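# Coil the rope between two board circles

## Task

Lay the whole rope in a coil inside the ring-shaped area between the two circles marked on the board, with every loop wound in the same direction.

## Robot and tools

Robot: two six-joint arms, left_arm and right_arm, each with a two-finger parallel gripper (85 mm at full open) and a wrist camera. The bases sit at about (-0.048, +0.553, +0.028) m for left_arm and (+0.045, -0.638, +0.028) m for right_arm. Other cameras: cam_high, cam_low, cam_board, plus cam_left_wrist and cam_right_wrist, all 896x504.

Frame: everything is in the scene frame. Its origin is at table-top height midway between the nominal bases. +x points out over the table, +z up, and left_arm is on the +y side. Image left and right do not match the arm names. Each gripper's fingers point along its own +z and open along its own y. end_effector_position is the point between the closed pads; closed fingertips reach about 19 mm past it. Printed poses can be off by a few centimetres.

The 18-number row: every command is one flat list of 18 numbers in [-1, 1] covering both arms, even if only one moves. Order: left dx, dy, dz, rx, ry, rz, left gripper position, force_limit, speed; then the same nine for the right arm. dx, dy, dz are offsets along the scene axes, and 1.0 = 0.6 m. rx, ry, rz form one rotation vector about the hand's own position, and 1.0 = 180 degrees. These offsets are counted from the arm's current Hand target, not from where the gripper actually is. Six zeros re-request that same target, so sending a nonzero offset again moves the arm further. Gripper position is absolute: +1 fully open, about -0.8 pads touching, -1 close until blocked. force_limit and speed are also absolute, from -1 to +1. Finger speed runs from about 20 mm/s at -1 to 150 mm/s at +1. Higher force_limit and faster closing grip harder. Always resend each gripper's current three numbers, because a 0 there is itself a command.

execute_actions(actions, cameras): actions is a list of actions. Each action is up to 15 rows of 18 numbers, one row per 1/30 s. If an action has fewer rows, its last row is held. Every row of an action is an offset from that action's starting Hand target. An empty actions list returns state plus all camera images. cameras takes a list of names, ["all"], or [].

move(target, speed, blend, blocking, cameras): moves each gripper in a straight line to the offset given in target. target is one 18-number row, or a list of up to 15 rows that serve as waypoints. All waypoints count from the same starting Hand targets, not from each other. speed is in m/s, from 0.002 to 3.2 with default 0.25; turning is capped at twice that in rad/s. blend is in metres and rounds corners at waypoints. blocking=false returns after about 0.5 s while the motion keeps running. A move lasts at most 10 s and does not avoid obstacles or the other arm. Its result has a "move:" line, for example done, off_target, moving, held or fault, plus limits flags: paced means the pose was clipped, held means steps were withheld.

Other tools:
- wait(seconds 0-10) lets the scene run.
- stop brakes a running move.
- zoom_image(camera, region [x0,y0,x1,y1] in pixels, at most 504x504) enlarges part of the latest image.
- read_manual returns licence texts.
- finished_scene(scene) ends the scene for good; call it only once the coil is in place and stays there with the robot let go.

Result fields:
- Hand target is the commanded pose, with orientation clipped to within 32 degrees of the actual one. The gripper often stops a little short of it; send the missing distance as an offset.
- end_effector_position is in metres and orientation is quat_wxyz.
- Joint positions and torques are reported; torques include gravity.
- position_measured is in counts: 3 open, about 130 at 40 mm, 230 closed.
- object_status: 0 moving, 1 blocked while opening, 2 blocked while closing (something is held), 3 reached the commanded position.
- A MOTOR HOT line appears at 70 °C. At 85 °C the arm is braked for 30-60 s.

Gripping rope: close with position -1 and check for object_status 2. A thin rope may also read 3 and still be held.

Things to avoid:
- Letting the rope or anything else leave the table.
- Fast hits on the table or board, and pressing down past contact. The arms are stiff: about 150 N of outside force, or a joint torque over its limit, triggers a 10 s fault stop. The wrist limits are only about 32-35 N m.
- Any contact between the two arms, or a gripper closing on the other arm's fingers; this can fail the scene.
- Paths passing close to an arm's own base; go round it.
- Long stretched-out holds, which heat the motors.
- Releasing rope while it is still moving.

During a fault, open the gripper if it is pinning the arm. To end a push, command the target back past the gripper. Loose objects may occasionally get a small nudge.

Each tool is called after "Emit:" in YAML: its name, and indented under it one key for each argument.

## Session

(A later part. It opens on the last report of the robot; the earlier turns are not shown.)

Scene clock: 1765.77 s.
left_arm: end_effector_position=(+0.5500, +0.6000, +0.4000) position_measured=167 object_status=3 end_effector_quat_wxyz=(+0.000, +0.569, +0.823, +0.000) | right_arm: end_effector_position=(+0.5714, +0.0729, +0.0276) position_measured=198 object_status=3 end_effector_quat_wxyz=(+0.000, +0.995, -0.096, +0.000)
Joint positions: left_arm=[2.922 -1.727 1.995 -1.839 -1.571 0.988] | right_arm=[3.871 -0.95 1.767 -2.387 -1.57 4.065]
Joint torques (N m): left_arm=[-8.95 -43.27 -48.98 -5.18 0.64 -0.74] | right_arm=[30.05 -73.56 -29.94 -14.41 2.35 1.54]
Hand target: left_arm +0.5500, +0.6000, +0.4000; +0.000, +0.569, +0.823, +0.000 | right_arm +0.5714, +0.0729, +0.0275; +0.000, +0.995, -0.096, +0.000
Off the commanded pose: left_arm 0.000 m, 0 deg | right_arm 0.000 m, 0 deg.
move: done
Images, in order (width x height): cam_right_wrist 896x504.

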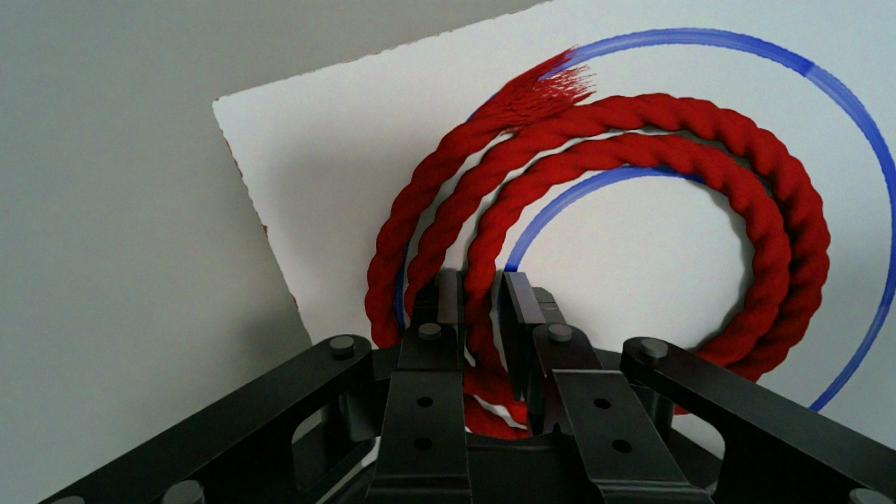

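Emit:
move:
  target:
    - [0,0,0,0,0,0,-0.3,-1,0,0,0,0,0,0,0,-1,-1,-1]
    - [0,0,0,0,0,0,-0.3,-1,0,0.0162,-0.004,0,0,0,-0.058,-1,-1,-1]
    - [0,0,0,0,0,0,-0.3,-1,0,0.0313,-0.0108,0,0,0,-0.116,-1,-1,-1]
  speed: 0.03
  cameras: ["cam_board"]

Emit:
zoom_image:
  camera: "cam_board"
  region: [340, 170, 550, 380]

Scene clock: 1774.43 s.
left_arm: end_effector_position=(+0.5500, +0.6000, +0.4000) position_measured=167 object_status=3 end_effector_quat_wxyz=(+0.000, +0.569, +0.823, +0.000) | right_arm: end_effector_position=(+0.5902, +0.0664, +0.0275) position_measured=210 object_status=2 end_effector_quat_wxyz=(+0.000, +0.962, -0.275, +0.000)
Joint positions: left_arm=[2.922 -1.727 1.995 -1.839 -1.571 0.988] | right_arm=[3.851 -0.943 1.754 -2.381 -1.57 4.409]
Joint torques (N m): left_arm=[-11.85 -42.25 -46.86 -4.75 0.23 -0.34] | right_arm=[-17.7 -73.16 -46.09 -0.36 2.2 1.62]
Hand target: left_arm +0.5500, +0.6000, +0.4000; +0.000, +0.569, +0.823, +0.000 | right_arm +0.5902, +0.0664, +0.0275; +0.000, +0.962, -0.275, +0.000
Off the commanded pose: left_arm 0.000 m, 0 deg | right_arm 0.000 m, 0 deg.
move: done
Images, in order (width x height): cam_board 896x504.

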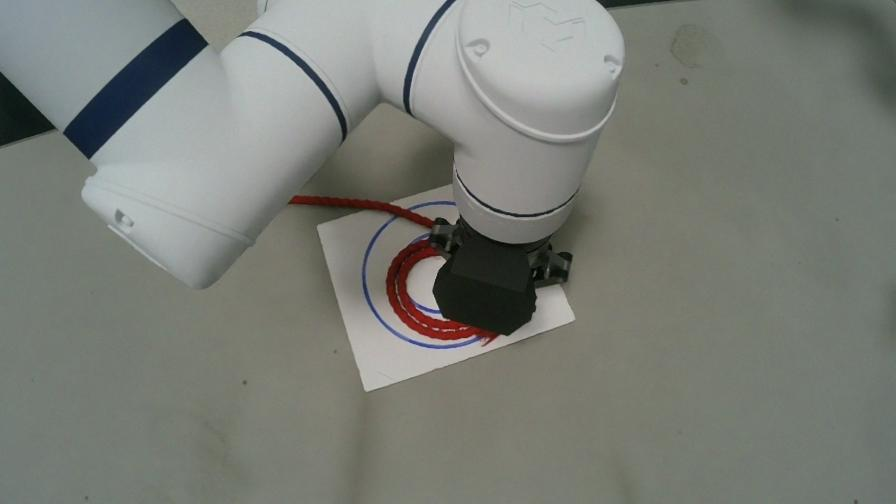

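Scaled by 2.400 from the camera's 896x504 image, which has a finer 1280x720 frame.

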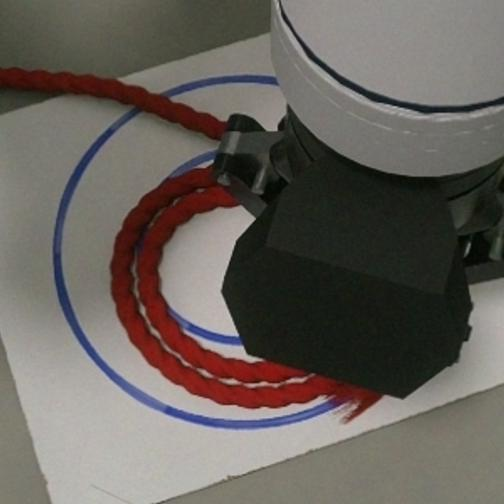

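Emit:
move:
  target:
    - [0,0,0,0,0,0,-0.3,-1,0,0,0,0,0,0,0,-0.53,-1,-1]
    - [0,0,0,0,0,0,-0.3,-1,0,0,0,0.06,0,0,0,-0.53,-1,-1]
    - [0,0,0,0,0,0,-0.3,-1,0,-0.03,0.15,0.36,0,0,0.1,-0.53,-1,-1]
  speed: [0.05,0.05,0.3]
  cameras: ["cam_board"]

Emit:
zoom_image:
  camera: "cam_board"
  region: [340, 170, 550, 380]

Scene clock: 1779.13 s.
left_arm: end_effector_position=(+0.5500, +0.6000, +0.4000) position_measured=167 object_status=3 end_effector_quat_wxyz=(+0.000, +0.569, +0.823, +0.000) | right_arm: end_effector_position=(+0.5722, +0.1564, +0.2434) position_measured=196 object_status=3 end_effector_quat_wxyz=(+0.000, +0.993, -0.121, +0.000)
Joint positions: left_arm=[2.922 -1.727 1.995 -1.839 -1.571 0.988] | right_arm=[3.937 -1.063 1.491 -1.999 -1.57 4.181]
Joint torques (N m): left_arm=[-9.18 -42.71 -47.56 -5.15 0.86 -0.4] | right_arm=[31.54 -74.64 -56.75 -0.45 0.14 -1.83]
Hand target: left_arm +0.5500, +0.6000, +0.4000; +0.000, +0.569, +0.823, +0.000 | right_arm +0.5722, +0.1564, +0.2435; +0.000, +0.993, -0.121, +0.000
Off the commanded pose: left_arm 0.000 m, 0 deg | right_arm 0.000 m, 0 deg.
move: done
Images, in order (width x height): cam_board 896x504.

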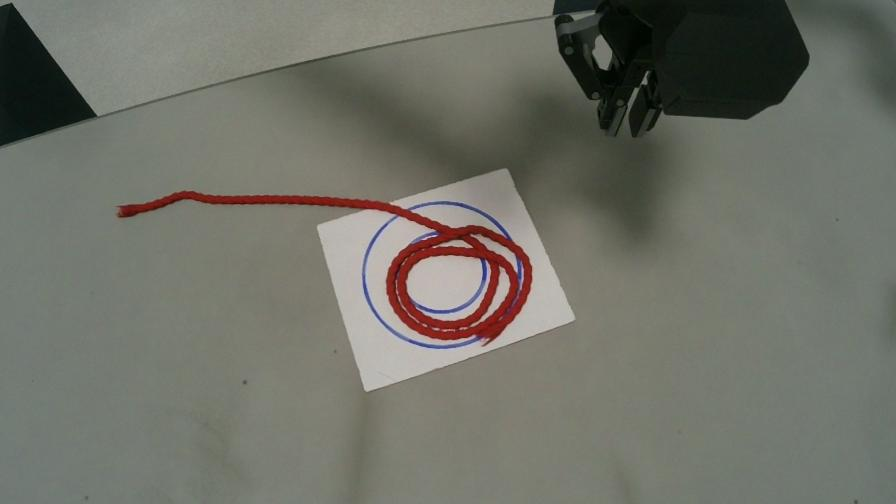

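Scaled by 2.400 from the camera's 896x504 image, which has a finer 1280x720 frame.

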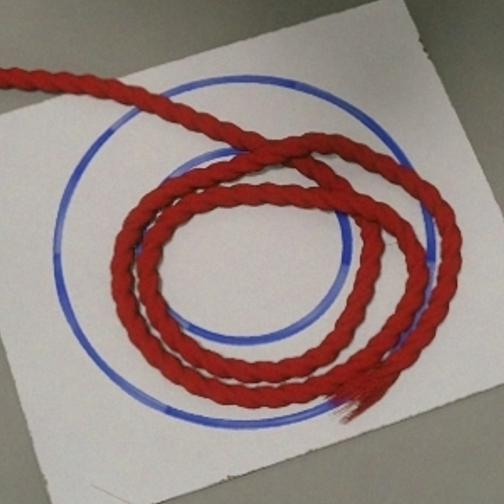

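Emit:
move:
  target:
    - [0,0,0,0,0,0,-0.3,-1,0,0.0948,-0.1387,-0.25,0,0,-0.25,-0.546,-1,0]
    - [0,0,0,0,0,0,-0.3,-1,0,0.0948,-0.1387,-0.3358,0,0,-0.25,-0.546,-1,0]
  speed: [0.3,0.12]
  cameras: ["cam_right_wrist"]

Scene clock: 1790.40 s.
left_arm: end_effector_position=(+0.5500, +0.6000, +0.4000) position_measured=167 object_status=3 end_effector_quat_wxyz=(+0.000, +0.569, +0.823, +0.000) | right_arm: end_effector_position=(+0.6291, +0.0732, +0.0422) position_measured=198 object_status=3 end_effector_quat_wxyz=(+0.000, +0.871, -0.492, +0.000)
Joint positions: left_arm=[2.922 -1.727 1.995 -1.839 -1.571 0.988] | right_arm=[3.828 -0.925 1.683 -2.329 -1.57 4.858]
Joint torques (N m): left_arm=[-8.39 -45.31 -46.71 -4.73 0.69 -0.31] | right_arm=[-9.67 -77.33 -31.59 -14.1 0.35 1.58]
Hand target: left_arm +0.5500, +0.6000, +0.4000; +0.000, +0.569, +0.823, +0.000 | right_arm +0.6291, +0.0732, +0.0420; +0.000, +0.871, -0.491, +0.000
Off the commanded pose: left_arm 0.000 m, 0 deg | right_arm 0.000 m, 0 deg.
move: done
Images, in order (width x height): cam_right_wrist 896x504.

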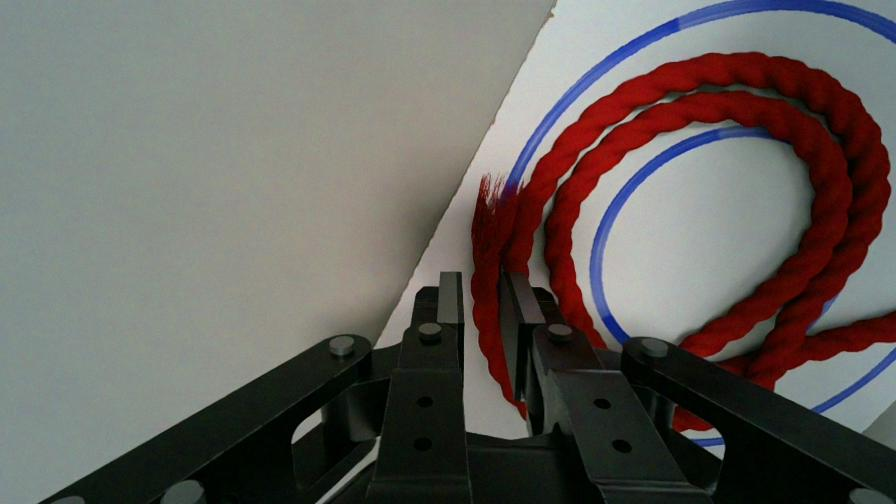

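Emit:
move:
  target:
    - [0,0,0,0,0,0,-0.3,-1,0,0.0038,0.0023,0,0,0,0,-0.546,-1,0]
    - [0,0,0,0,0,0,-0.3,-1,0,0.0038,0.0023,-0.0242,0,0,0,-0.546,-1,0]
  speed: 0.03
  cameras: ["cam_right_wrist"]

Scene clock: 1794.17 s.
left_arm: end_effector_position=(+0.5500, +0.6000, +0.4000) position_measured=167 object_status=3 end_effector_quat_wxyz=(+0.000, +0.569, +0.823, +0.000) | right_arm: end_effector_position=(+0.6314, +0.0746, +0.0276) position_measured=198 object_status=3 end_effector_quat_wxyz=(+0.000, +0.871, -0.492, +0.000) end_effector_velocity=(-0.002, -0.002, -0.004) end_effector_angular_velocity=(-0.003, +0.004, -0.001)
Joint positions: left_arm=[2.922 -1.727 1.995 -1.839 -1.571 0.988] | right_arm=[3.828 -0.906 1.681 -2.346 -1.57 4.858]
Joint velocities: left_arm=[within noise] | right_arm=[0 0.002 0.005 -0.002 0 0.001]
Joint torques (N m): left_arm=[-7.54 -45.22 -47.08 -4.89 0.36 -0.81] | right_arm=[-16.64 -78.46 -31.4 -13.85 2.52 -1.02]
Hand target: left_arm +0.5500, +0.6000, +0.4000; +0.000, +0.569, +0.823, +0.000 | right_arm +0.6313, +0.0746, +0.0275; +0.000, +0.871, -0.491, +0.000
Off the commanded pose: left_arm 0.000 m, 0 deg | right_arm 0.000 m, 0 deg.
move: done
Images, in order (width x height): cam_right_wrist 896x504.

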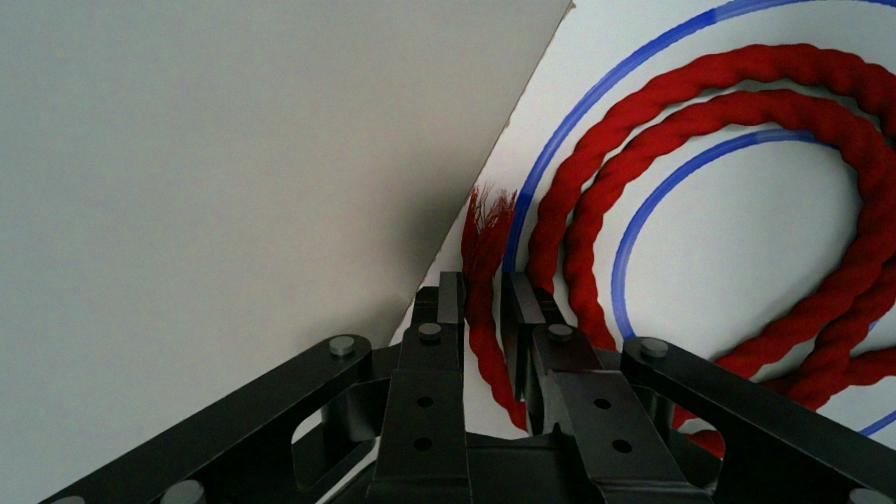

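Emit:
move:
  target:
    - [0,0,0,0,0,0,-0.3,-1,0,0,0,0,0,0,0,-1,-1,-1]
    - [0,0,0,0,0,0,-0.3,-1,0,-0.005,0.005,0.02,0,0,0,-1,-1,-1]
    - [0,0,0,0,0,0,-0.3,-1,0,-0.0605,0.0067,0.0492,0,0,0.0788,-1,-1,-1]
    - [0,0,0,0,0,0,-0.3,-1,0,-0.1368,0.0202,0.1208,0,0,0.2056,-1,-1,-1]
    - [0,0,0,0,0,0,-0.3,-1,0,-0.21,-0.0265,0.2025,0,0,0.3467,-1,-1,-1]
    - [0,0,0,0,0,0,-0.3,-1,0,-0.2288,-0.1112,0.2825,0,0,0.4889,-1,-1,-1]
    - [0,0,0,0,0,0,-0.3,-1,0,-0.1822,-0.1843,0.3642,0,0,0.63,-1,-1,-1]
  speed: [0.05,0.05,0.12,0.14,0.14,0.14,0.14]
  blend: [0,0,0.008,0.01,0.01,0.01,0]
  cameras: ["cam_board"]

Emit:
zoom_image:
  camera: "cam_board"
  region: [340, 170, 550, 380]

Scene clock: 1807.80 s.
left_arm: end_effector_position=(+0.5500, +0.6000, +0.4000) position_measured=167 object_status=3 end_effector_quat_wxyz=(+0.000, +0.569, +0.823, +0.000) | right_arm: end_effector_position=(+0.5220, -0.0360, +0.2460) position_measured=210 object_status=2 end_effector_quat_wxyz=(+0.000, +0.889, +0.458, +0.000)
Joint positions: left_arm=[2.922 -1.727 1.995 -1.839 -1.571 0.988] | right_arm=[3.807 -1.34 1.885 -2.116 -1.571 2.858]
Joint torques (N m): left_arm=[-8.9 -42.39 -47.06 -4.88 0.92 -0.11] | right_arm=[-16.43 -84.1 -54.45 -0.59 2.38 -2.23]
Hand target: left_arm +0.5500, +0.6000, +0.4000; +0.000, +0.569, +0.823, +0.000 | right_arm +0.5220, -0.0360, +0.2460; +0.000, +0.889, +0.458, +0.000
Off the commanded pose: left_arm 0.000 m, 0 deg | right_arm 0.000 m, 0 deg.
move: done
Images, in order (width x height): cam_board 896x504.

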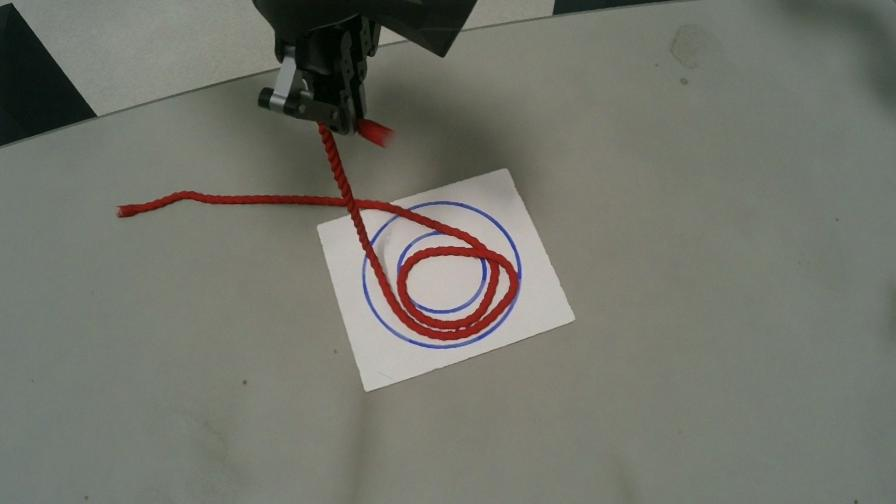

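Scaled by 2.400 from the camera's 896x504 image, which has a finer 1280x720 frame.

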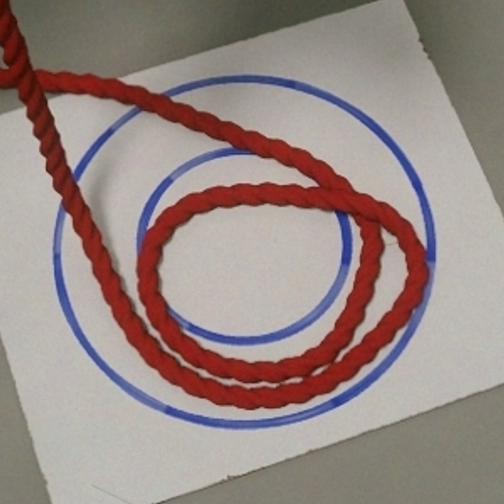

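Emit:
move:
  target:
    - [0,0,0,0,0,0,-0.3,-1,0,0.03,-0.14,-0.0767,0,0,0.35,-1,-1,-1]
    - [0,0,0,0,0,0,-0.3,-1,0,0.0133,-0.29,-0.2267,0,0,0.7,-1,-1,-1]
    - [0,0,0,0,0,0,-0.3,-1,0,-0.0117,-0.3817,-0.36,0,0,0.98,-1,-1,-1]
  speed: [0.25,0.2,0.2]
  blend: 0.01

Emit:
move:
  target:
    - [0,0,0,0,0,0,-0.3,-1,0,0,0,-0.0083,0,0,0,-1,-1,-1]
    - [0,0,0,0,0,0,-0.3,-1,0,0,0,-0.0083,0,0,0,-0.45,-1,-1]
    - [0,0,0,0,0,0,-0.3,-1,0,0,0,0.1,0,0,0,-0.45,-1,-1]
    - [0,0,0,0,0,0,-0.3,-1,0,-0.05,-0.05,0.3,0,0,0,-0.45,-1,-1]
  speed: [0.05,0.05,0.06,0.25]
  cameras: ["cam_board"]

Emit:
zoom_image:
  camera: "cam_board"
  region: [340, 170, 550, 380]

Scene clock: 1824.80 s.
left_arm: end_effector_position=(+0.5500, +0.6000, +0.4000) position_measured=167 object_status=3 end_effector_quat_wxyz=(+0.000, +0.569, +0.823, +0.000) | right_arm: end_effector_position=(+0.5150, -0.2650, +0.0300) position_measured=210 object_status=2 end_effector_quat_wxyz=(+0.000, -0.430, +0.903, +0.000)
Joint positions: left_arm=[2.922 -1.727 1.995 -1.839 -1.571 0.988] | right_arm=[3.509 -1.272 2.343 -2.643 -1.57 -0.518]
Joint torques (N m): left_arm=[-7.76 -42.74 -46.5 -4.88 0.57 0.22] | right_arm=[-16.82 -34.38 -19.94 -14.14 2.32 -1.76]
Hand target: left_arm +0.5500, +0.6000, +0.4000; +0.000, +0.569, +0.823, +0.000 | right_arm +0.5150, -0.2650, +0.0300; +0.000, -0.430, +0.903, +0.000
Off the commanded pose: left_arm 0.000 m, 0 deg | right_arm 0.000 m, 0 deg.
move: done

Scene clock: 1828.73 s.
left_arm: end_effector_position=(+0.5500, +0.6000, +0.4000) position_measured=167 object_status=3 end_effector_quat_wxyz=(+0.000, +0.569, +0.823, +0.000) | right_arm: end_effector_position=(+0.4850, -0.2950, +0.2099) position_measured=186 object_status=3 end_effector_quat_wxyz=(+0.000, -0.430, +0.903, +0.000)
Joint positions: left_arm=[2.922 -1.727 1.995 -1.839 -1.571 0.988] | right_arm=[3.477 -1.641 2.294 -2.225 -1.57 -0.551]
Joint torques (N m): left_arm=[-11.02 -43.01 -46.32 -4.82 0.55 -0.21] | right_arm=[-15.54 -50.76 -51.42 -0.52 2.46 -1.99]
Hand target: left_arm +0.5500, +0.6000, +0.4000; +0.000, +0.569, +0.823, +0.000 | right_arm +0.4850, -0.2950, +0.2100; +0.000, -0.430, +0.903, +0.000
Off the commanded pose: left_arm 0.000 m, 0 deg | right_arm 0.000 m, 0 deg.
move: done
Images, in order (width x height): cam_board 896x504.

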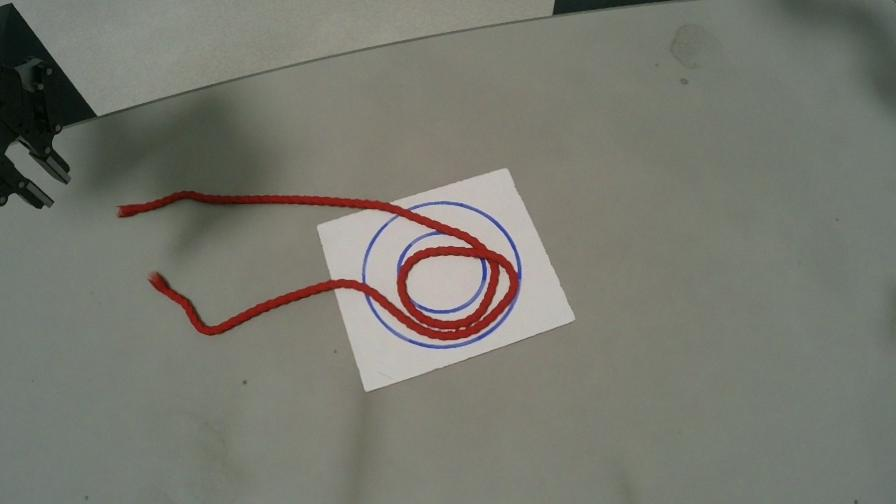

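Scaled by 2.400 from the camera's 896x504 image, which has a finer 1280x720 frame.

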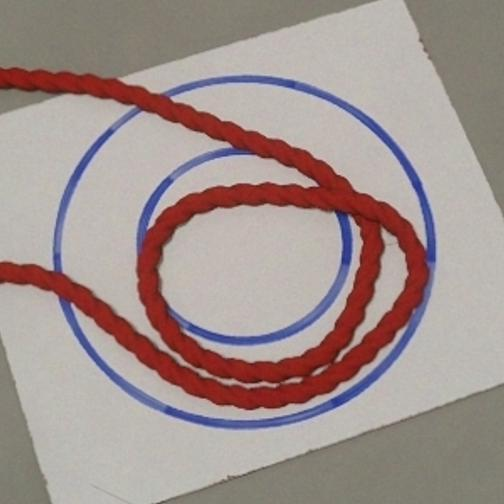

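Emit:
move:
  target:
    - [0,0,0,0,0,0,-0.3,-1,0,0.1267,0.5245,-0.18,0,0,-0.2267,-1,-1,0]
    - [0,0,0,0,0,0,-0.3,-1,0,0.1267,0.5245,-0.3017,0,0,-0.2267,-1,-1,0]
    - [0,0,0,0,0,0,-0.3,-1,0,0.0725,0.515,-0.3017,0,0,-0.2267,-1,-1,0]
    - [0,0,0,0,0,0,-0.3,-1,0,0.1267,0.5245,-0.3017,0,0,-0.2267,-1,-1,0]
    - [0,0,0,0,0,0,-0.3,-1,0,0.1267,0.5245,-0.3017,0,0,-0.0044,-1,-1,0]
    - [0,0,0,0,0,0,-0.3,-1,0,0.0914,0.4823,-0.3017,0,0,-0.0044,-1,-1,0]
    - [0,0,0,0,0,0,-0.3,-1,0,0.1267,0.5245,-0.3017,0,0,-0.0044,-1,-1,0]
  speed: [0.35,0.12,0.06,0.1,0.35,0.06,0.1]

Emit:
move:
  target:
    - [0,0,0,0,0,0,-0.3,-1,0,0,0,0,0,0,-0.5556,-1,-1,0]
    - [0,0,0,0,0,0,-0.3,-1,0,-0.0476,0.0275,0,0,0,-0.5556,-1,-1,0]
    - [0,0,0,0,0,0,-0.3,-1,0,0,0,0,0,0,-0.5556,-1,-1,0]
    - [0,0,0,0,0,0,-0.3,-1,0,0,0,0.05,0,0,-0.5556,-1,-1,0]
    - [0,0,0,0,0,0,-0.3,-1,0,-0.13,-0.1,0.35,0,0,-0.4,-1,-1,0]
  speed: [0.4,0.06,0.1,0.1,0.3]
  cameras: ["cam_board"]

Emit:
zoom_image:
  camera: "cam_board"
  region: [340, 170, 550, 380]

Scene clock: 1852.10 s.
left_arm: end_effector_position=(+0.5500, +0.6000, +0.4000) position_measured=167 object_status=3 end_effector_quat_wxyz=(+0.000, +0.569, +0.823, +0.000) | right_arm: end_effector_position=(+0.5609, +0.0196, +0.0290) position_measured=232 object_status=3 end_effector_quat_wxyz=(+0.000, -0.424, +0.906, +0.000)
Joint positions: left_arm=[2.922 -1.727 1.995 -1.839 -1.571 0.988] | right_arm=[3.831 -1.008 1.873 -2.437 -1.57 -0.183]
Joint torques (N m): left_arm=[-11.02 -44.21 -46.38 -4.61 0.98 0.47] | right_arm=[30.91 -65.35 -45.44 -0.01 -0.01 0.74]
Hand target: left_arm +0.5500, +0.6000, +0.4000; +0.000, +0.569, +0.823, +0.000 | right_arm +0.5610, +0.0197, +0.0290; +0.000, -0.424, +0.906, +0.000
Off the commanded pose: left_arm 0.000 m, 0 deg | right_arm 0.000 m, 0 deg.
move: done

Scene clock: 1858.37 s.
left_arm: end_effector_position=(+0.5500, +0.6000, +0.4000) position_measured=167 object_status=3 end_effector_quat_wxyz=(+0.000, +0.569, +0.823, +0.000) | right_arm: end_effector_position=(+0.4830, -0.0403, +0.2389) position_measured=232 object_status=3 end_effector_quat_wxyz=(+0.000, +0.190, +0.982, +0.000)
Joint positions: left_arm=[2.922 -1.727 1.995 -1.839 -1.571 0.988] | right_arm=[3.836 -1.374 1.944 -2.141 -1.571 1.078]
Joint torques (N m): left_arm=[-8.76 -42.14 -46.2 -5.1 0.57 0.31] | right_arm=[-17.28 -80.99 -36.95 -0.91 2.4 -1.82]
Hand target: left_arm +0.5500, +0.6000, +0.4000; +0.000, +0.569, +0.823, +0.000 | right_arm +0.4830, -0.0403, +0.2390; +0.000, +0.190, +0.982, +0.000
Off the commanded pose: left_arm 0.000 m, 0 deg | right_arm 0.000 m, 0 deg.
move: done
Images, in order (width x height): cam_board 896x504.

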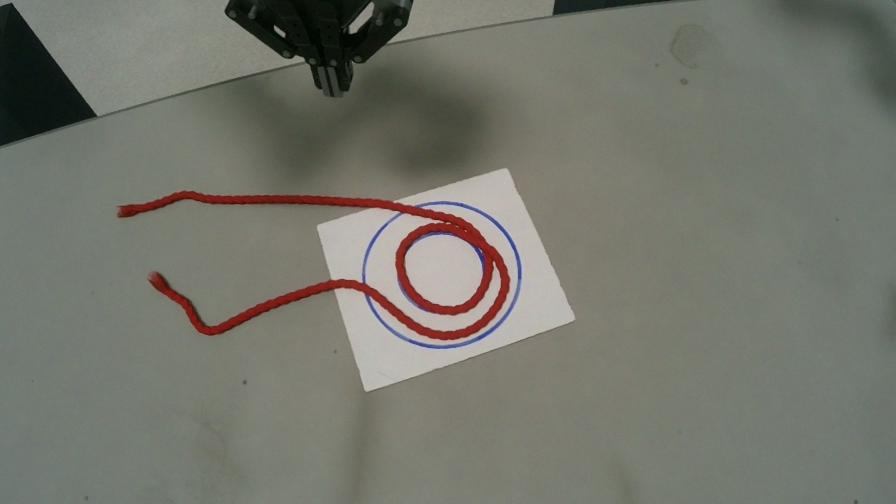

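Scaled by 2.400 from the camera's 896x504 image, which has a finer 1280x720 frame.

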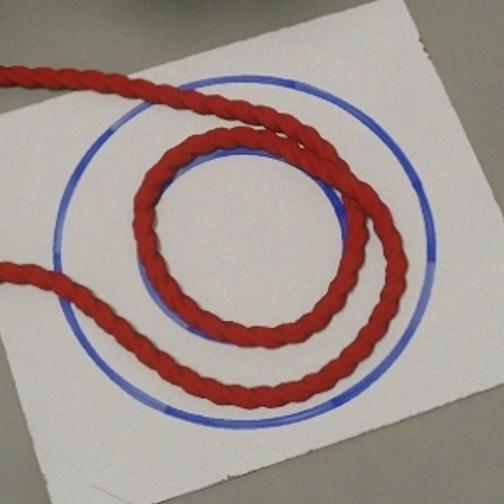

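Emit:
move:
  target:
    - [0,0,0,0,0,0,-0.3,-1,0,0.13,0.1,-0.25,0,0,0.1778,-1,-1,0]
    - [0,0,0,0,0,0,-0.3,-1,0,0.13,0.1,-0.35,0,0,0.1778,-1,-1,0]
    - [0,0,0,0,0,0,-0.3,-1,0,0.1842,0.1095,-0.35,0,0,0.1778,-1,-1,0]
    - [0,0,0,0,0,0,-0.3,-1,0,0.13,0.1,-0.35,0,0,0.1778,-1,-1,0]
    - [0,0,0,0,0,0,-0.3,-1,0,0.13,0.1,-0.35,0,0,-0.0722,-1,-1,0]
    - [0,0,0,0,0,0,-0.3,-1,0,0.175,0.0685,-0.35,0,0,-0.0722,-1,-1,0]
    - [0,0,0,0,0,0,-0.3,-1,0,0.13,0.1,-0.35,0,0,-0.0722,-1,-1,0]
  speed: [0.3,0.12,0.06,0.1,0.4,0.06,0.1]

Emit:
move:
  target:
    - [0,0,0,0,0,0,-0.3,-1,0,0,0,0,0,0,-0.25,-1,-1,0]
    - [0,0,0,0,0,0,-0.3,-1,0,0.0095,-0.0542,0,0,0,-0.25,-1,-1,0]
    - [0,0,0,0,0,0,-0.3,-1,0,0,0,0,0,0,-0.25,-1,-1,0]
    - [0,0,0,0,0,0,-0.3,-1,0,0,0,0,0,0,0.4722,-1,-1,0]
    - [0,0,0,0,0,0,-0.3,-1,0,0.0354,0.0421,0,0,0,0.4722,-1,-1,0]
    - [0,0,0,0,0,0,-0.3,-1,0,0,0,0,0,0,0.4722,-1,-1,0]
  speed: [0.4,0.06,0.1,0.5,0.06,0.1]

Emit:
move:
  target:
    - [0,0,0,0,0,0,-0.3,-1,0,0,0,0.06,0,0,0,-1,-1,0]
    - [0,0,0,0,0,0,-0.3,-1,0,-0.15,-0.1,0.35,0,0,-0.2,-1,-1,0]
  speed: [0.12,0.3]
  cameras: ["cam_board"]

Emit:
zoom_image:
  camera: "cam_board"
  region: [340, 170, 550, 380]

Scene clock: 1870.40 s.
left_arm: end_effector_position=(+0.5500, +0.6000, +0.4000) position_measured=167 object_status=3 end_effector_quat_wxyz=(+0.000, +0.569, +0.823, +0.000) | right_arm: end_effector_position=(+0.5611, +0.0196, +0.0290) position_measured=232 object_status=3 end_effector_quat_wxyz=(+0.000, +0.300, +0.954, +0.000)
Joint positions: left_arm=[2.922 -1.727 1.995 -1.839 -1.571 0.988] | right_arm=[3.831 -1.008 1.873 -2.436 -1.571 1.3]
Joint torques (N m): left_arm=[-9.16 -44.7 -45.15 -5.04 0.74 0.35] | right_arm=[28.85 -103.84 -27.75 -14.08 0.11 1.68]
Hand target: left_arm +0.5500, +0.6000, +0.4000; +0.000, +0.569, +0.823, +0.000 | right_arm +0.5610, +0.0197, +0.0290; +0.000, +0.300, +0.954, +0.000
Off the commanded pose: left_arm 0.000 m, 0 deg | right_arm 0.000 m, 0 deg.
move: done

Scene clock: 1877.77 s.
left_arm: end_effector_position=(+0.5500, +0.6000, +0.4000) position_measured=167 object_status=3 end_effector_quat_wxyz=(+0.000, +0.569, +0.823, +0.000) | right_arm: end_effector_position=(+0.5611, +0.0198, +0.0290) position_measured=232 object_status=3 end_effector_quat_wxyz=(+0.000, -0.424, +0.906, +0.000)
Joint positions: left_arm=[2.922 -1.727 1.995 -1.839 -1.571 0.988] | right_arm=[3.831 -1.008 1.873 -2.437 -1.571 -0.183]
Joint torques (N m): left_arm=[-7.17 -41.18 -44.72 -5.19 1.02 1.04] | right_arm=[-17.39 -103.76 -28.61 -14.06 1.97 -2.08]
Hand target: left_arm +0.5500, +0.6000, +0.4000; +0.000, +0.569, +0.823, +0.000 | right_arm +0.5610, +0.0197, +0.0290; +0.000, -0.424, +0.906, +0.000
Off the commanded pose: left_arm 0.000 m, 0 deg | right_arm 0.000 m, 0 deg.
move: done

Scene clock: 1880.23 s.
left_arm: end_effector_position=(+0.5500, +0.6000, +0.4000) position_measured=167 object_status=3 end_effector_quat_wxyz=(+0.000, +0.569, +0.823, +0.000) | right_arm: end_effector_position=(+0.4711, -0.0403, +0.2389) position_measured=232 object_status=3 end_effector_quat_wxyz=(+0.000, -0.123, +0.992, +0.000)
Joint positions: left_arm=[2.922 -1.727 1.995 -1.839 -1.571 0.988] | right_arm=[3.847 -1.385 1.957 -2.143 -1.571 0.461]
Joint torques (N m): left_arm=[-9.44 -43.81 -45.44 -4.91 0.63 0.72] | right_arm=[31.05 -82.87 -37.24 -0.36 0.13 1.61]
Hand target: left_arm +0.5500, +0.6000, +0.4000; +0.000, +0.569, +0.823, +0.000 | right_arm +0.4710, -0.0403, +0.2390; +0.000, -0.123, +0.992, +0.000
Off the commanded pose: left_arm 0.000 m, 0 deg | right_arm 0.000 m, 0 deg.
move: done
Images, in order (width x height): cam_board 896x504.

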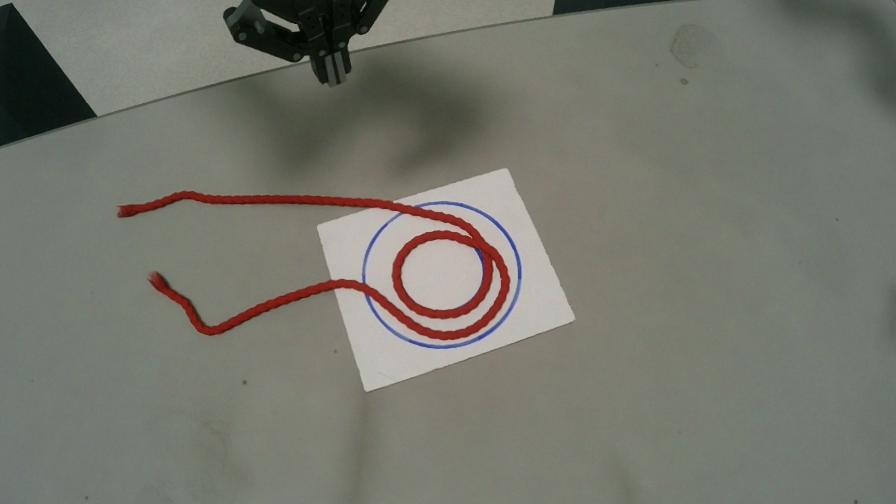

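Scaled by 2.400 from the camera's 896x504 image, which has a finer 1280x720 frame.

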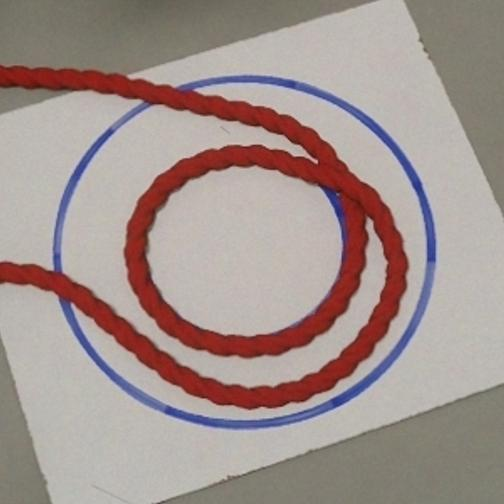

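Emit:
move:
  target:
    - [0,0,0,0,0,0,-0.3,-1,0,0.197,0.158,-0.3,0,0,-0.2944,-0.546,-1,0]
    - [0,0,0,0,0,0,-0.3,-1,0,0.197,0.158,-0.3525,0,0,-0.2944,-0.546,-1,0]
    - [0,0,0,0,0,0,-0.3,-1,0,0.197,0.158,-0.3525,0,0,-0.2944,-1,-1,-1]
    - [0,0,0,0,0,0,-0.3,-1,0,0.2188,0.1328,-0.3525,0,0,-0.35,-1,-1,-1]
    - [0,0,0,0,0,0,-0.3,-1,0,0.2188,0.1328,-0.3525,0,0,-0.35,-0.546,-1,-1]
    - [0,0,0,0,0,0,-0.3,-1,0,0.2188,0.1328,-0.27,0,0,-0.35,-0.546,-1,-1]
  speed: [0.3,0.05,0.05,0.03,0.05,0.06]

Emit:
move:
  target:
    - [0,0,0,0,0,0,-0.3,-1,0,-0.2,0.1,0.27,0,0,0.2,-1,-1,0]
  speed: 0.35
  cameras: ["cam_board"]

Emit:
zoom_image:
  camera: "cam_board"
  region: [340, 170, 550, 380]

Scene clock: 1895.77 s.
left_arm: end_effector_position=(+0.5500, +0.6000, +0.4000) position_measured=167 object_status=3 end_effector_quat_wxyz=(+0.000, +0.569, +0.823, +0.000) | right_arm: end_effector_position=(+0.6023, +0.0394, +0.0769) position_measured=198 object_status=3 end_effector_quat_wxyz=(+0.000, +0.414, +0.910, +0.000)
Joint positions: left_arm=[2.922 -1.727 1.995 -1.839 -1.571 0.988] | right_arm=[3.818 -1.017 1.768 -2.322 -1.571 1.532]
Joint torques (N m): left_arm=[-10.91 -43.71 -45.7 -5.04 0.91 0.59] | right_arm=[-10.09 -106.82 -48.03 -0.34 0.32 1.33]
Hand target: left_arm +0.5500, +0.6000, +0.4000; +0.000, +0.569, +0.823, +0.000 | right_arm +0.6023, +0.0394, +0.0770; +0.000, +0.414, +0.910, +0.000
Off the commanded pose: left_arm 0.000 m, 0 deg | right_arm 0.000 m, 0 deg.
move: done

Scene clock: 1897.30 s.
left_arm: end_effector_position=(+0.5500, +0.6000, +0.4000) position_measured=167 object_status=3 end_effector_quat_wxyz=(+0.000, +0.569, +0.823, +0.000) | right_arm: end_effector_position=(+0.4824, +0.0993, +0.2389) position_measured=232 object_status=3 end_effector_quat_wxyz=(+0.000, +0.112, +0.994, +0.000)
Joint positions: left_arm=[2.922 -1.727 1.995 -1.839 -1.571 0.988] | right_arm=[3.966 -1.202 1.711 -2.08 -1.571 1.052]
Joint torques (N m): left_arm=[-7.54 -41.34 -44.85 -5.04 0.65 0.96] | right_arm=[31.41 -99.07 -55.23 -0.02 2.4 -2.03]
Hand target: left_arm +0.5500, +0.6000, +0.4000; +0.000, +0.569, +0.823, +0.000 | right_arm +0.4823, +0.0994, +0.2390; +0.000, +0.112, +0.994, +0.000
Off the commanded pose: left_arm 0.000 m, 0 deg | right_arm 0.000 m, 0 deg.
move: done
Images, in order (width x height): cam_board 896x504.

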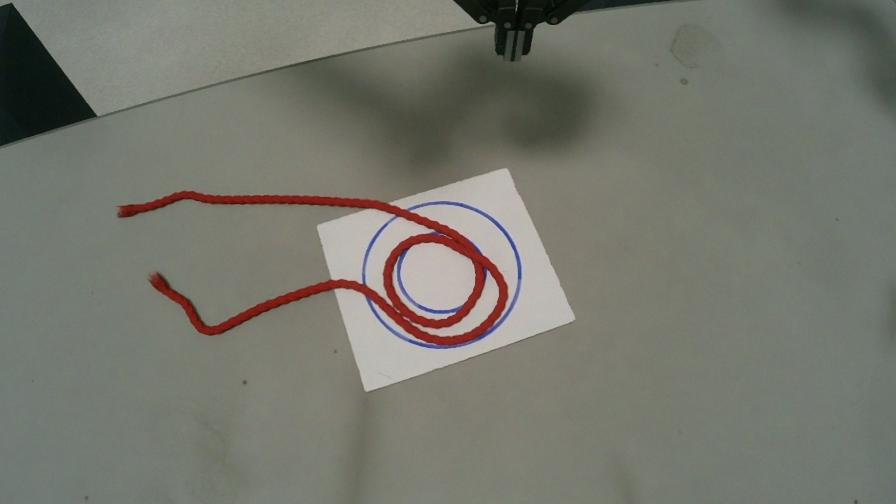

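Scaled by 2.400 from the camera's 896x504 image, which has a finer 1280x720 frame.

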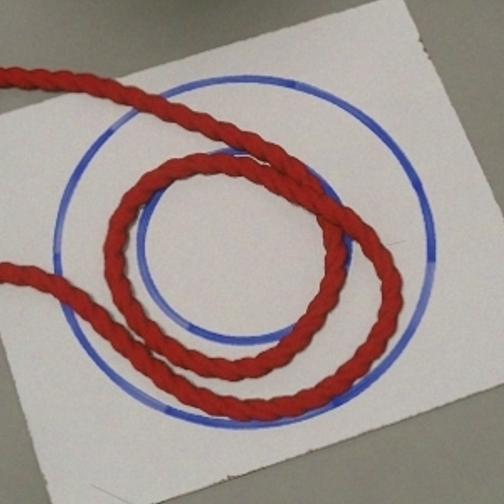

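Emit:
move:
  target:
    - [0,0,0,0,0,0,-0.3,-1,0,0.1762,-0.0852,-0.3,0,0,-0.0944,-0.546,-1,0]
    - [0,0,0,0,0,0,-0.3,-1,0,0.1762,-0.0852,-0.3525,0,0,-0.0944,-0.546,-1,0]
    - [0,0,0,0,0,0,-0.3,-1,0,0.1762,-0.0852,-0.3525,0,0,-0.0944,-1,-1,-1]
    - [0,0,0,0,0,0,-0.3,-1,0,0.205,-0.1077,-0.3525,0,0,-0.15,-1,-1,-1]
    - [0,0,0,0,0,0,-0.3,-1,0,0.205,-0.1077,-0.3525,0,0,-0.15,-0.546,-1,-1]
    - [0,0,0,0,0,0,-0.3,-1,0,0.205,-0.1077,-0.27,0,0,-0.15,-0.546,-1,-1]
  speed: [0.3,0.05,0.05,0.03,0.05,0.06]

Emit:
move:
  target:
    - [0,0,0,0,0,0,-0.3,-1,0,-0.2,0.1,0.27,0,0,0,-0.546,-1,0]
  speed: 0.35
  cameras: ["cam_board"]

Emit:
zoom_image:
  camera: "cam_board"
  region: [340, 170, 550, 380]

Scene clock: 1909.17 s.
left_arm: end_effector_position=(+0.5500, +0.6000, +0.4000) position_measured=167 object_status=3 end_effector_quat_wxyz=(+0.000, +0.569, +0.823, +0.000) | right_arm: end_effector_position=(+0.6053, +0.0347, +0.0769) position_measured=198 object_status=3 end_effector_quat_wxyz=(+0.000, +0.341, +0.940, +0.000)
Joint positions: left_arm=[2.922 -1.727 1.995 -1.839 -1.571 0.988] | right_arm=[3.812 -1.019 1.772 -2.324 -1.571 1.368]
Joint torques (N m): left_arm=[-7.1 -44.22 -45.23 -4.54 1.11 1.16] | right_arm=[-6.61 -106.45 -47.73 -0.11 0.06 1.25]
Hand target: left_arm +0.5500, +0.6000, +0.4000; +0.000, +0.569, +0.823, +0.000 | right_arm +0.6053, +0.0347, +0.0770; +0.000, +0.341, +0.940, +0.000
Off the commanded pose: left_arm 0.000 m, 0 deg | right_arm 0.000 m, 0 deg.
move: done

Scene clock: 1910.40 s.
left_arm: end_effector_position=(+0.5500, +0.6000, +0.4000) position_measured=167 object_status=3 end_effector_quat_wxyz=(+0.000, +0.569, +0.823, +0.000) | right_arm: end_effector_position=(+0.4854, +0.0947, +0.2389) position_measured=198 object_status=3 end_effector_quat_wxyz=(+0.000, +0.341, +0.940, +0.000)
Joint positions: left_arm=[2.922 -1.727 1.995 -1.839 -1.571 0.988] | right_arm=[3.96 -1.205 1.716 -2.082 -1.571 1.517]
Joint torques (N m): left_arm=[-7.58 -42.24 -45.32 -5.28 0.84 0.85] | right_arm=[31.04 -97.45 -54.92 -0.14 0.2 1.57]
Hand target: left_arm +0.5500, +0.6000, +0.4000; +0.000, +0.569, +0.823, +0.000 | right_arm +0.4853, +0.0947, +0.2390; +0.000, +0.341, +0.940, +0.000
Off the commanded pose: left_arm 0.000 m, 0 deg | right_arm 0.000 m, 0 deg.
move: done
Images, in order (width x height): cam_board 896x504.

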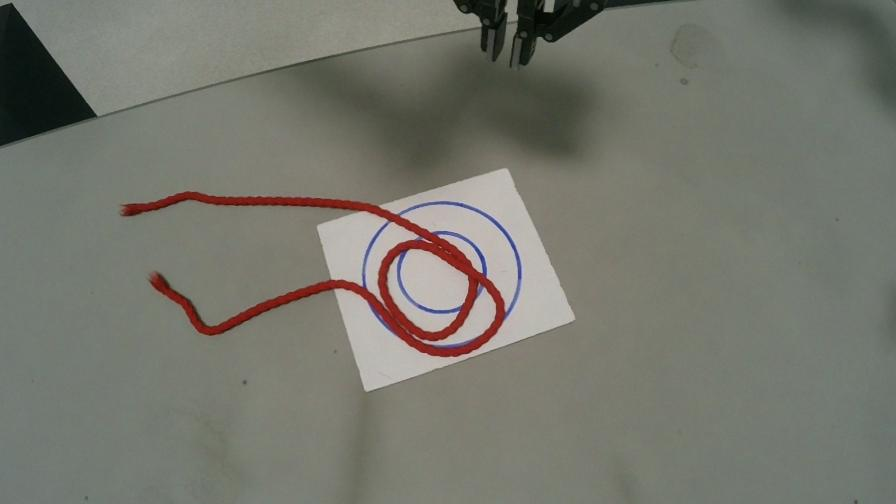

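Scaled by 2.400 from the camera's 896x504 image, which has a finer 1280x720 frame.

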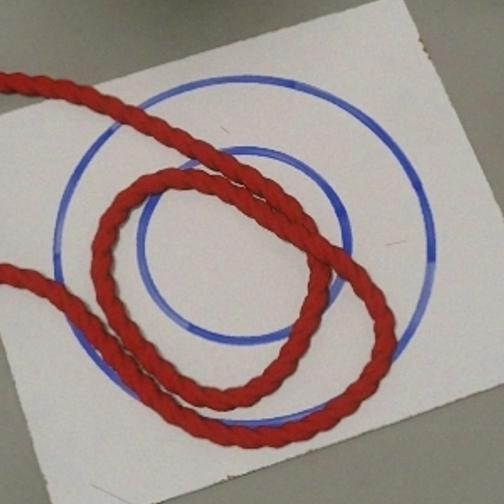

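Emit:
move:
  target:
    - [0,0,0,0,0,0,-0.3,-1,0,0.1492,-0.1538,-0.25,0,0,-0.2222,-1,-1,0]
    - [0,0,0,0,0,0,-0.3,-1,0,0.1492,-0.1538,-0.35,0,0,-0.2222,-1,-1,0]
    - [0,0,0,0,0,0,-0.3,-1,0,0.1262,-0.125,-0.35,0,0,-0.2222,-1,-1,0]
    - [0,0,0,0,0,0,-0.3,-1,0,0.1163,-0.0692,-0.35,0,0,-0.2222,-1,-1,0]
    - [0,0,0,0,0,0,-0.3,-1,0,0.1262,-0.125,-0.35,0,0,-0.2222,-1,-1,0]
    - [0,0,0,0,0,0,-0.3,-1,0,0.1262,-0.125,-0.35,0,0,0.0278,-1,-1,0]
  speed: [0.35,0.12,0.08,0.06,0.1,0.4]

Emit:
move:
  target:
    - [0,0,0,0,0,0,-0.3,-1,0,-0.0465,0.0325,0,0,0,0,-1,-1,0]
    - [0,0,0,0,0,0,-0.3,-1,0,0,0,0,0,0,0,-1,-1,0]
    - [0,0,0,0,0,0,-0.3,-1,0,0,0,0,0,0,0.25,-1,-1,0]
    - [0,0,0,0,0,0,-0.3,-1,0,-0.0558,-0.0098,0,0,0,0.25,-1,-1,0]
    - [0,0,0,0,0,0,-0.3,-1,0,0,0,0,0,0,0.25,-1,-1,0]
    - [0,0,0,0,0,0,-0.3,-1,0,0,0,0.06,0,0,0.25,-1,-1,0]
    - [0,0,0,0,0,0,-0.3,-1,0,-0.13,0.12,0.35,0,0,0.25,-1,-1,0]
  speed: [0.06,0.1,0.4,0.06,0.1,0.12,0.35]
  cameras: ["cam_board"]

Emit:
zoom_image:
  camera: "cam_board"
  region: [340, 170, 550, 380]

Scene clock: 1924.10 s.
left_arm: end_effector_position=(+0.5500, +0.6000, +0.4000) position_measured=167 object_status=3 end_effector_quat_wxyz=(+0.000, +0.569, +0.823, +0.000) | right_arm: end_effector_position=(+0.5610, +0.0198, +0.0290) position_measured=232 object_status=3 end_effector_quat_wxyz=(+0.000, +0.300, +0.954, +0.000)
Joint positions: left_arm=[2.922 -1.727 1.995 -1.839 -1.571 0.988] | right_arm=[3.831 -1.008 1.873 -2.436 -1.571 1.301]
Joint torques (N m): left_arm=[-11.09 -42.84 -45.58 -5.21 1.04 1.25] | right_arm=[-16.61 -104.15 -28.42 -13.92 2.34 -2.36]
Hand target: left_arm +0.5500, +0.6000, +0.4000; +0.000, +0.569, +0.823, +0.000 | right_arm +0.5610, +0.0197, +0.0290; +0.000, +0.300, +0.954, +0.000
Off the commanded pose: left_arm 0.000 m, 0 deg | right_arm 0.000 m, 0 deg.
move: done

Scene clock: 1930.40 s.
left_arm: end_effector_position=(+0.5500, +0.6000, +0.4000) position_measured=167 object_status=3 end_effector_quat_wxyz=(+0.000, +0.569, +0.823, +0.000) | right_arm: end_effector_position=(+0.4831, +0.0917, +0.2389) position_measured=232 object_status=3 end_effector_quat_wxyz=(+0.000, -0.088, +0.996, +0.000)
Joint positions: left_arm=[2.922 -1.727 1.995 -1.839 -1.571 0.988] | right_arm=[3.959 -1.211 1.724 -2.085 -1.571 0.643]
Joint torques (N m): left_arm=[-12.68 -44.44 -44.45 -4.73 0.94 1.56] | right_arm=[29.82 -97.12 -54.35 -0.37 0.11 1.65]
Hand target: left_arm +0.5500, +0.6000, +0.4000; +0.000, +0.569, +0.823, +0.000 | right_arm +0.4830, +0.0917, +0.2390; +0.000, -0.088, +0.996, +0.000
Off the commanded pose: left_arm 0.000 m, 0 deg | right_arm 0.000 m, 0 deg.
move: done
Images, in order (width x height): cam_board 896x504.

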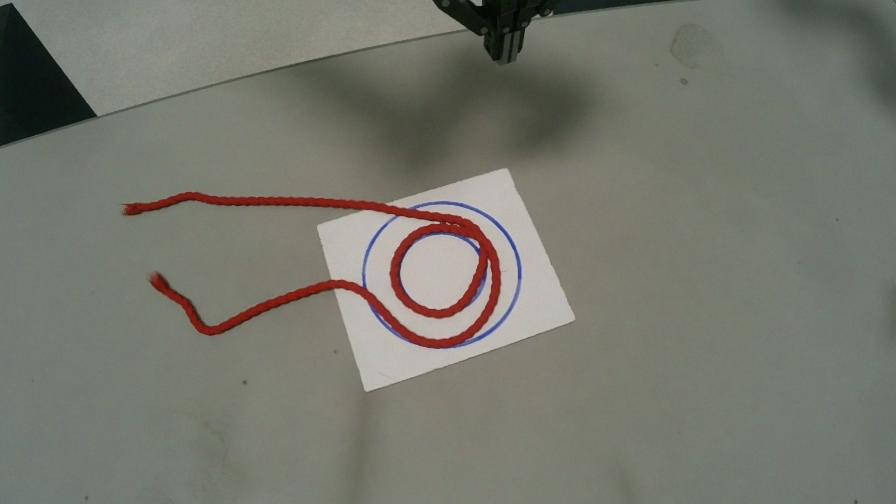

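Scaled by 2.400 from the camera's 896x504 image, which has a finer 1280x720 frame.

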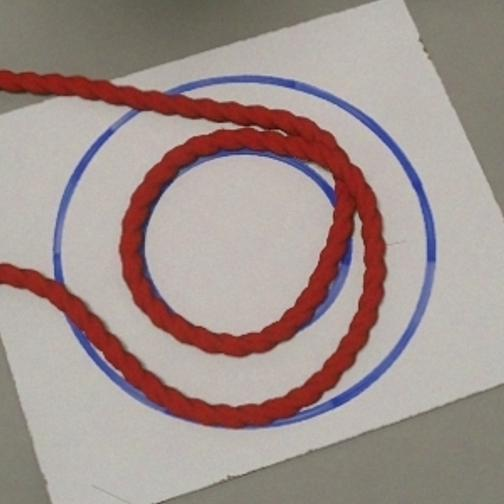

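Emit:
move:
  target:
    - [0,0,0,0,0,0,-0.3,-1,0,0.13,-0.12,-0.25,0,0,0.4444,-1,-1,0]
    - [0,0,0,0,0,0,-0.3,-1,0,0.13,-0.12,-0.35,0,0,0.4444,-1,-1,0]
    - [0,0,0,0,0,0,-0.3,-1,0,0.13,-0.0633,-0.35,0,0,0.4444,-1,-1,0]
    - [0,0,0,0,0,0,-0.3,-1,0,0.13,-0.12,-0.35,0,0,0.4444,-1,-1,0]
    - [0,0,0,0,0,0,-0.3,-1,0,0.13,-0.12,-0.35,0,0,0.25,-1,-1,0]
    - [0,0,0,0,0,0,-0.3,-1,0,0.1625,-0.0735,-0.35,0,0,0.25,-1,-1,0]
    - [0,0,0,0,0,0,-0.3,-1,0,0.13,-0.12,-0.35,0,0,0.25,-1,-1,0]
  speed: [0.4,0.12,0.06,0.1,0.4,0.06,0.1]

Emit:
move:
  target:
    - [0,0,0,0,0,0,-0.3,-1,0,0,0,0,0,0,-0.25,-1,-1,0]
    - [0,0,0,0,0,0,-0.3,-1,0,0.0558,0.0098,0,0,0,-0.25,-1,-1,0]
    - [0,0,0,0,0,0,-0.3,-1,0,0,0,0,0,0,-0.25,-1,-1,0]
    - [0,0,0,0,0,0,-0.3,-1,0,0,0,0.06,0,0,-0.25,-1,-1,0]
    - [0,0,0,0,0,0,-0.3,-1,0,0.0361,0.0064,0.3683,0,0,-0.25,-1,-1,0]
  speed: [0.4,0.06,0.1,0.12,0.35]
  cameras: ["cam_board", "cam_right_wrist"]

Emit:
zoom_image:
  camera: "cam_board"
  region: [340, 170, 550, 380]

Emit:
zoom_image:
  camera: "cam_right_wrist"
  region: [330, 20, 610, 270]

Scene clock: 1942.23 s.
left_arm: end_effector_position=(+0.5500, +0.6000, +0.4000) position_measured=167 object_status=3 end_effector_quat_wxyz=(+0.000, +0.569, +0.823, +0.000) | right_arm: end_effector_position=(+0.5611, +0.0198, +0.0290) position_measured=232 object_status=3 end_effector_quat_wxyz=(+0.000, -0.463, +0.886, +0.000)
Joint positions: left_arm=[2.922 -1.727 1.995 -1.839 -1.571 0.988] | right_arm=[3.831 -1.008 1.873 -2.437 -1.57 -0.271]
Joint torques (N m): left_arm=[-10.52 -45.41 -46.31 -5.1 1.19 1.38] | right_arm=[-16.52 -105.36 -28.18 -14.01 2.48 -1.22]
Hand target: left_arm +0.5500, +0.6000, +0.4000; +0.000, +0.569, +0.823, +0.000 | right_arm +0.5610, +0.0197, +0.0290; +0.000, -0.463, +0.886, +0.000
Off the commanded pose: left_arm 0.000 m, 0 deg | right_arm 0.000 m, 0 deg.
move: done

Scene clock: 1947.03 s.
left_arm: end_effector_position=(+0.5500, +0.6000, +0.4000) position_measured=167 object_status=3 end_effector_quat_wxyz=(+0.000, +0.569, +0.823, +0.000) | right_arm: end_effector_position=(+0.5827, +0.0236, +0.2499) position_measured=232 object_status=3 end_effector_quat_wxyz=(+0.000, -0.088, +0.996, +0.000)
Joint positions: left_arm=[2.922 -1.727 1.995 -1.839 -1.571 0.988] | right_arm=[3.818 -1.218 1.712 -2.066 -1.571 0.502]
Joint torques (N m): left_arm=[-9.37 -41.57 -46.34 -4.84 1.37 1.68] | right_arm=[-17.12 -97.15 -55.01 -0.44 0.08 -1.24]
Hand target: left_arm +0.5500, +0.6000, +0.4000; +0.000, +0.569, +0.823, +0.000 | right_arm +0.5827, +0.0236, +0.2500; +0.000, -0.088, +0.996, +0.000
Off the commanded pose: left_arm 0.000 m, 0 deg | right_arm 0.000 m, 0 deg.
move: done
Images, in order (width x height): cam_board 896x504, cam_right_wrist 896x504.

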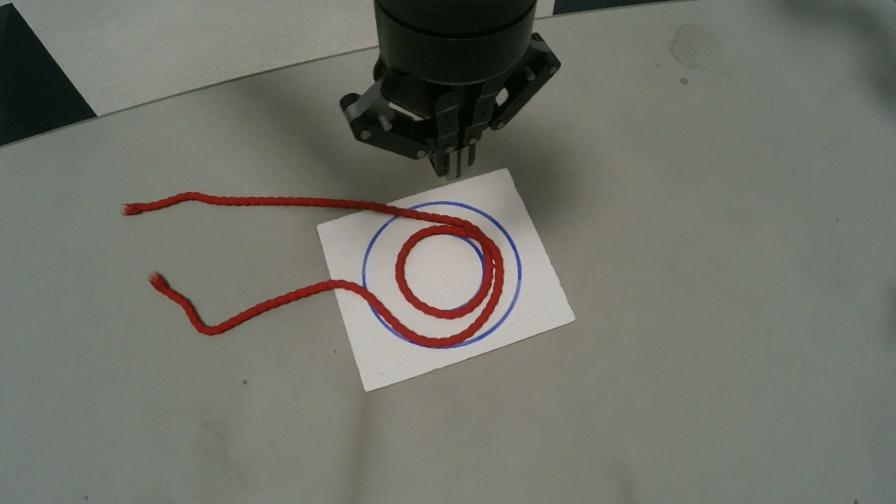

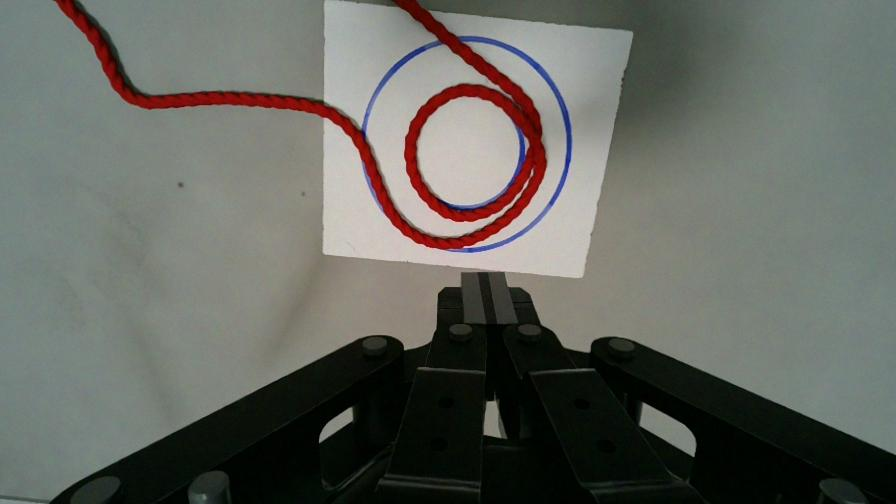

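Scaled by 2.400 from the camera's 896x504 image, which has a finer 1280x720 frame.

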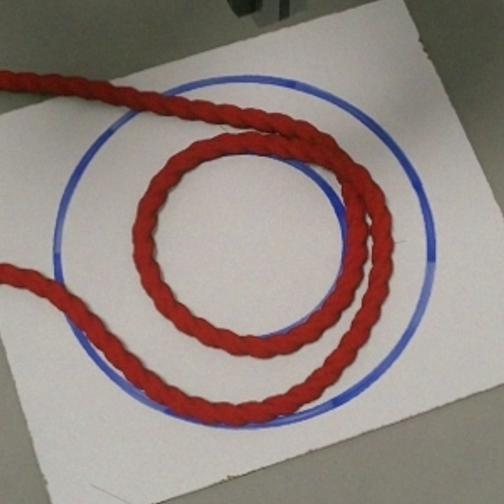

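Scaled by 1.800 from the camera's 896x504 image, which has a finer 1280x720 frame.

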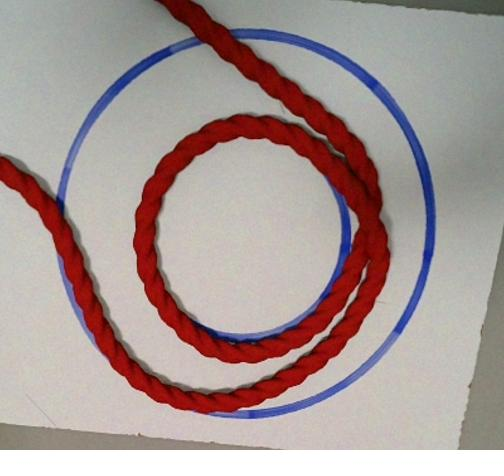

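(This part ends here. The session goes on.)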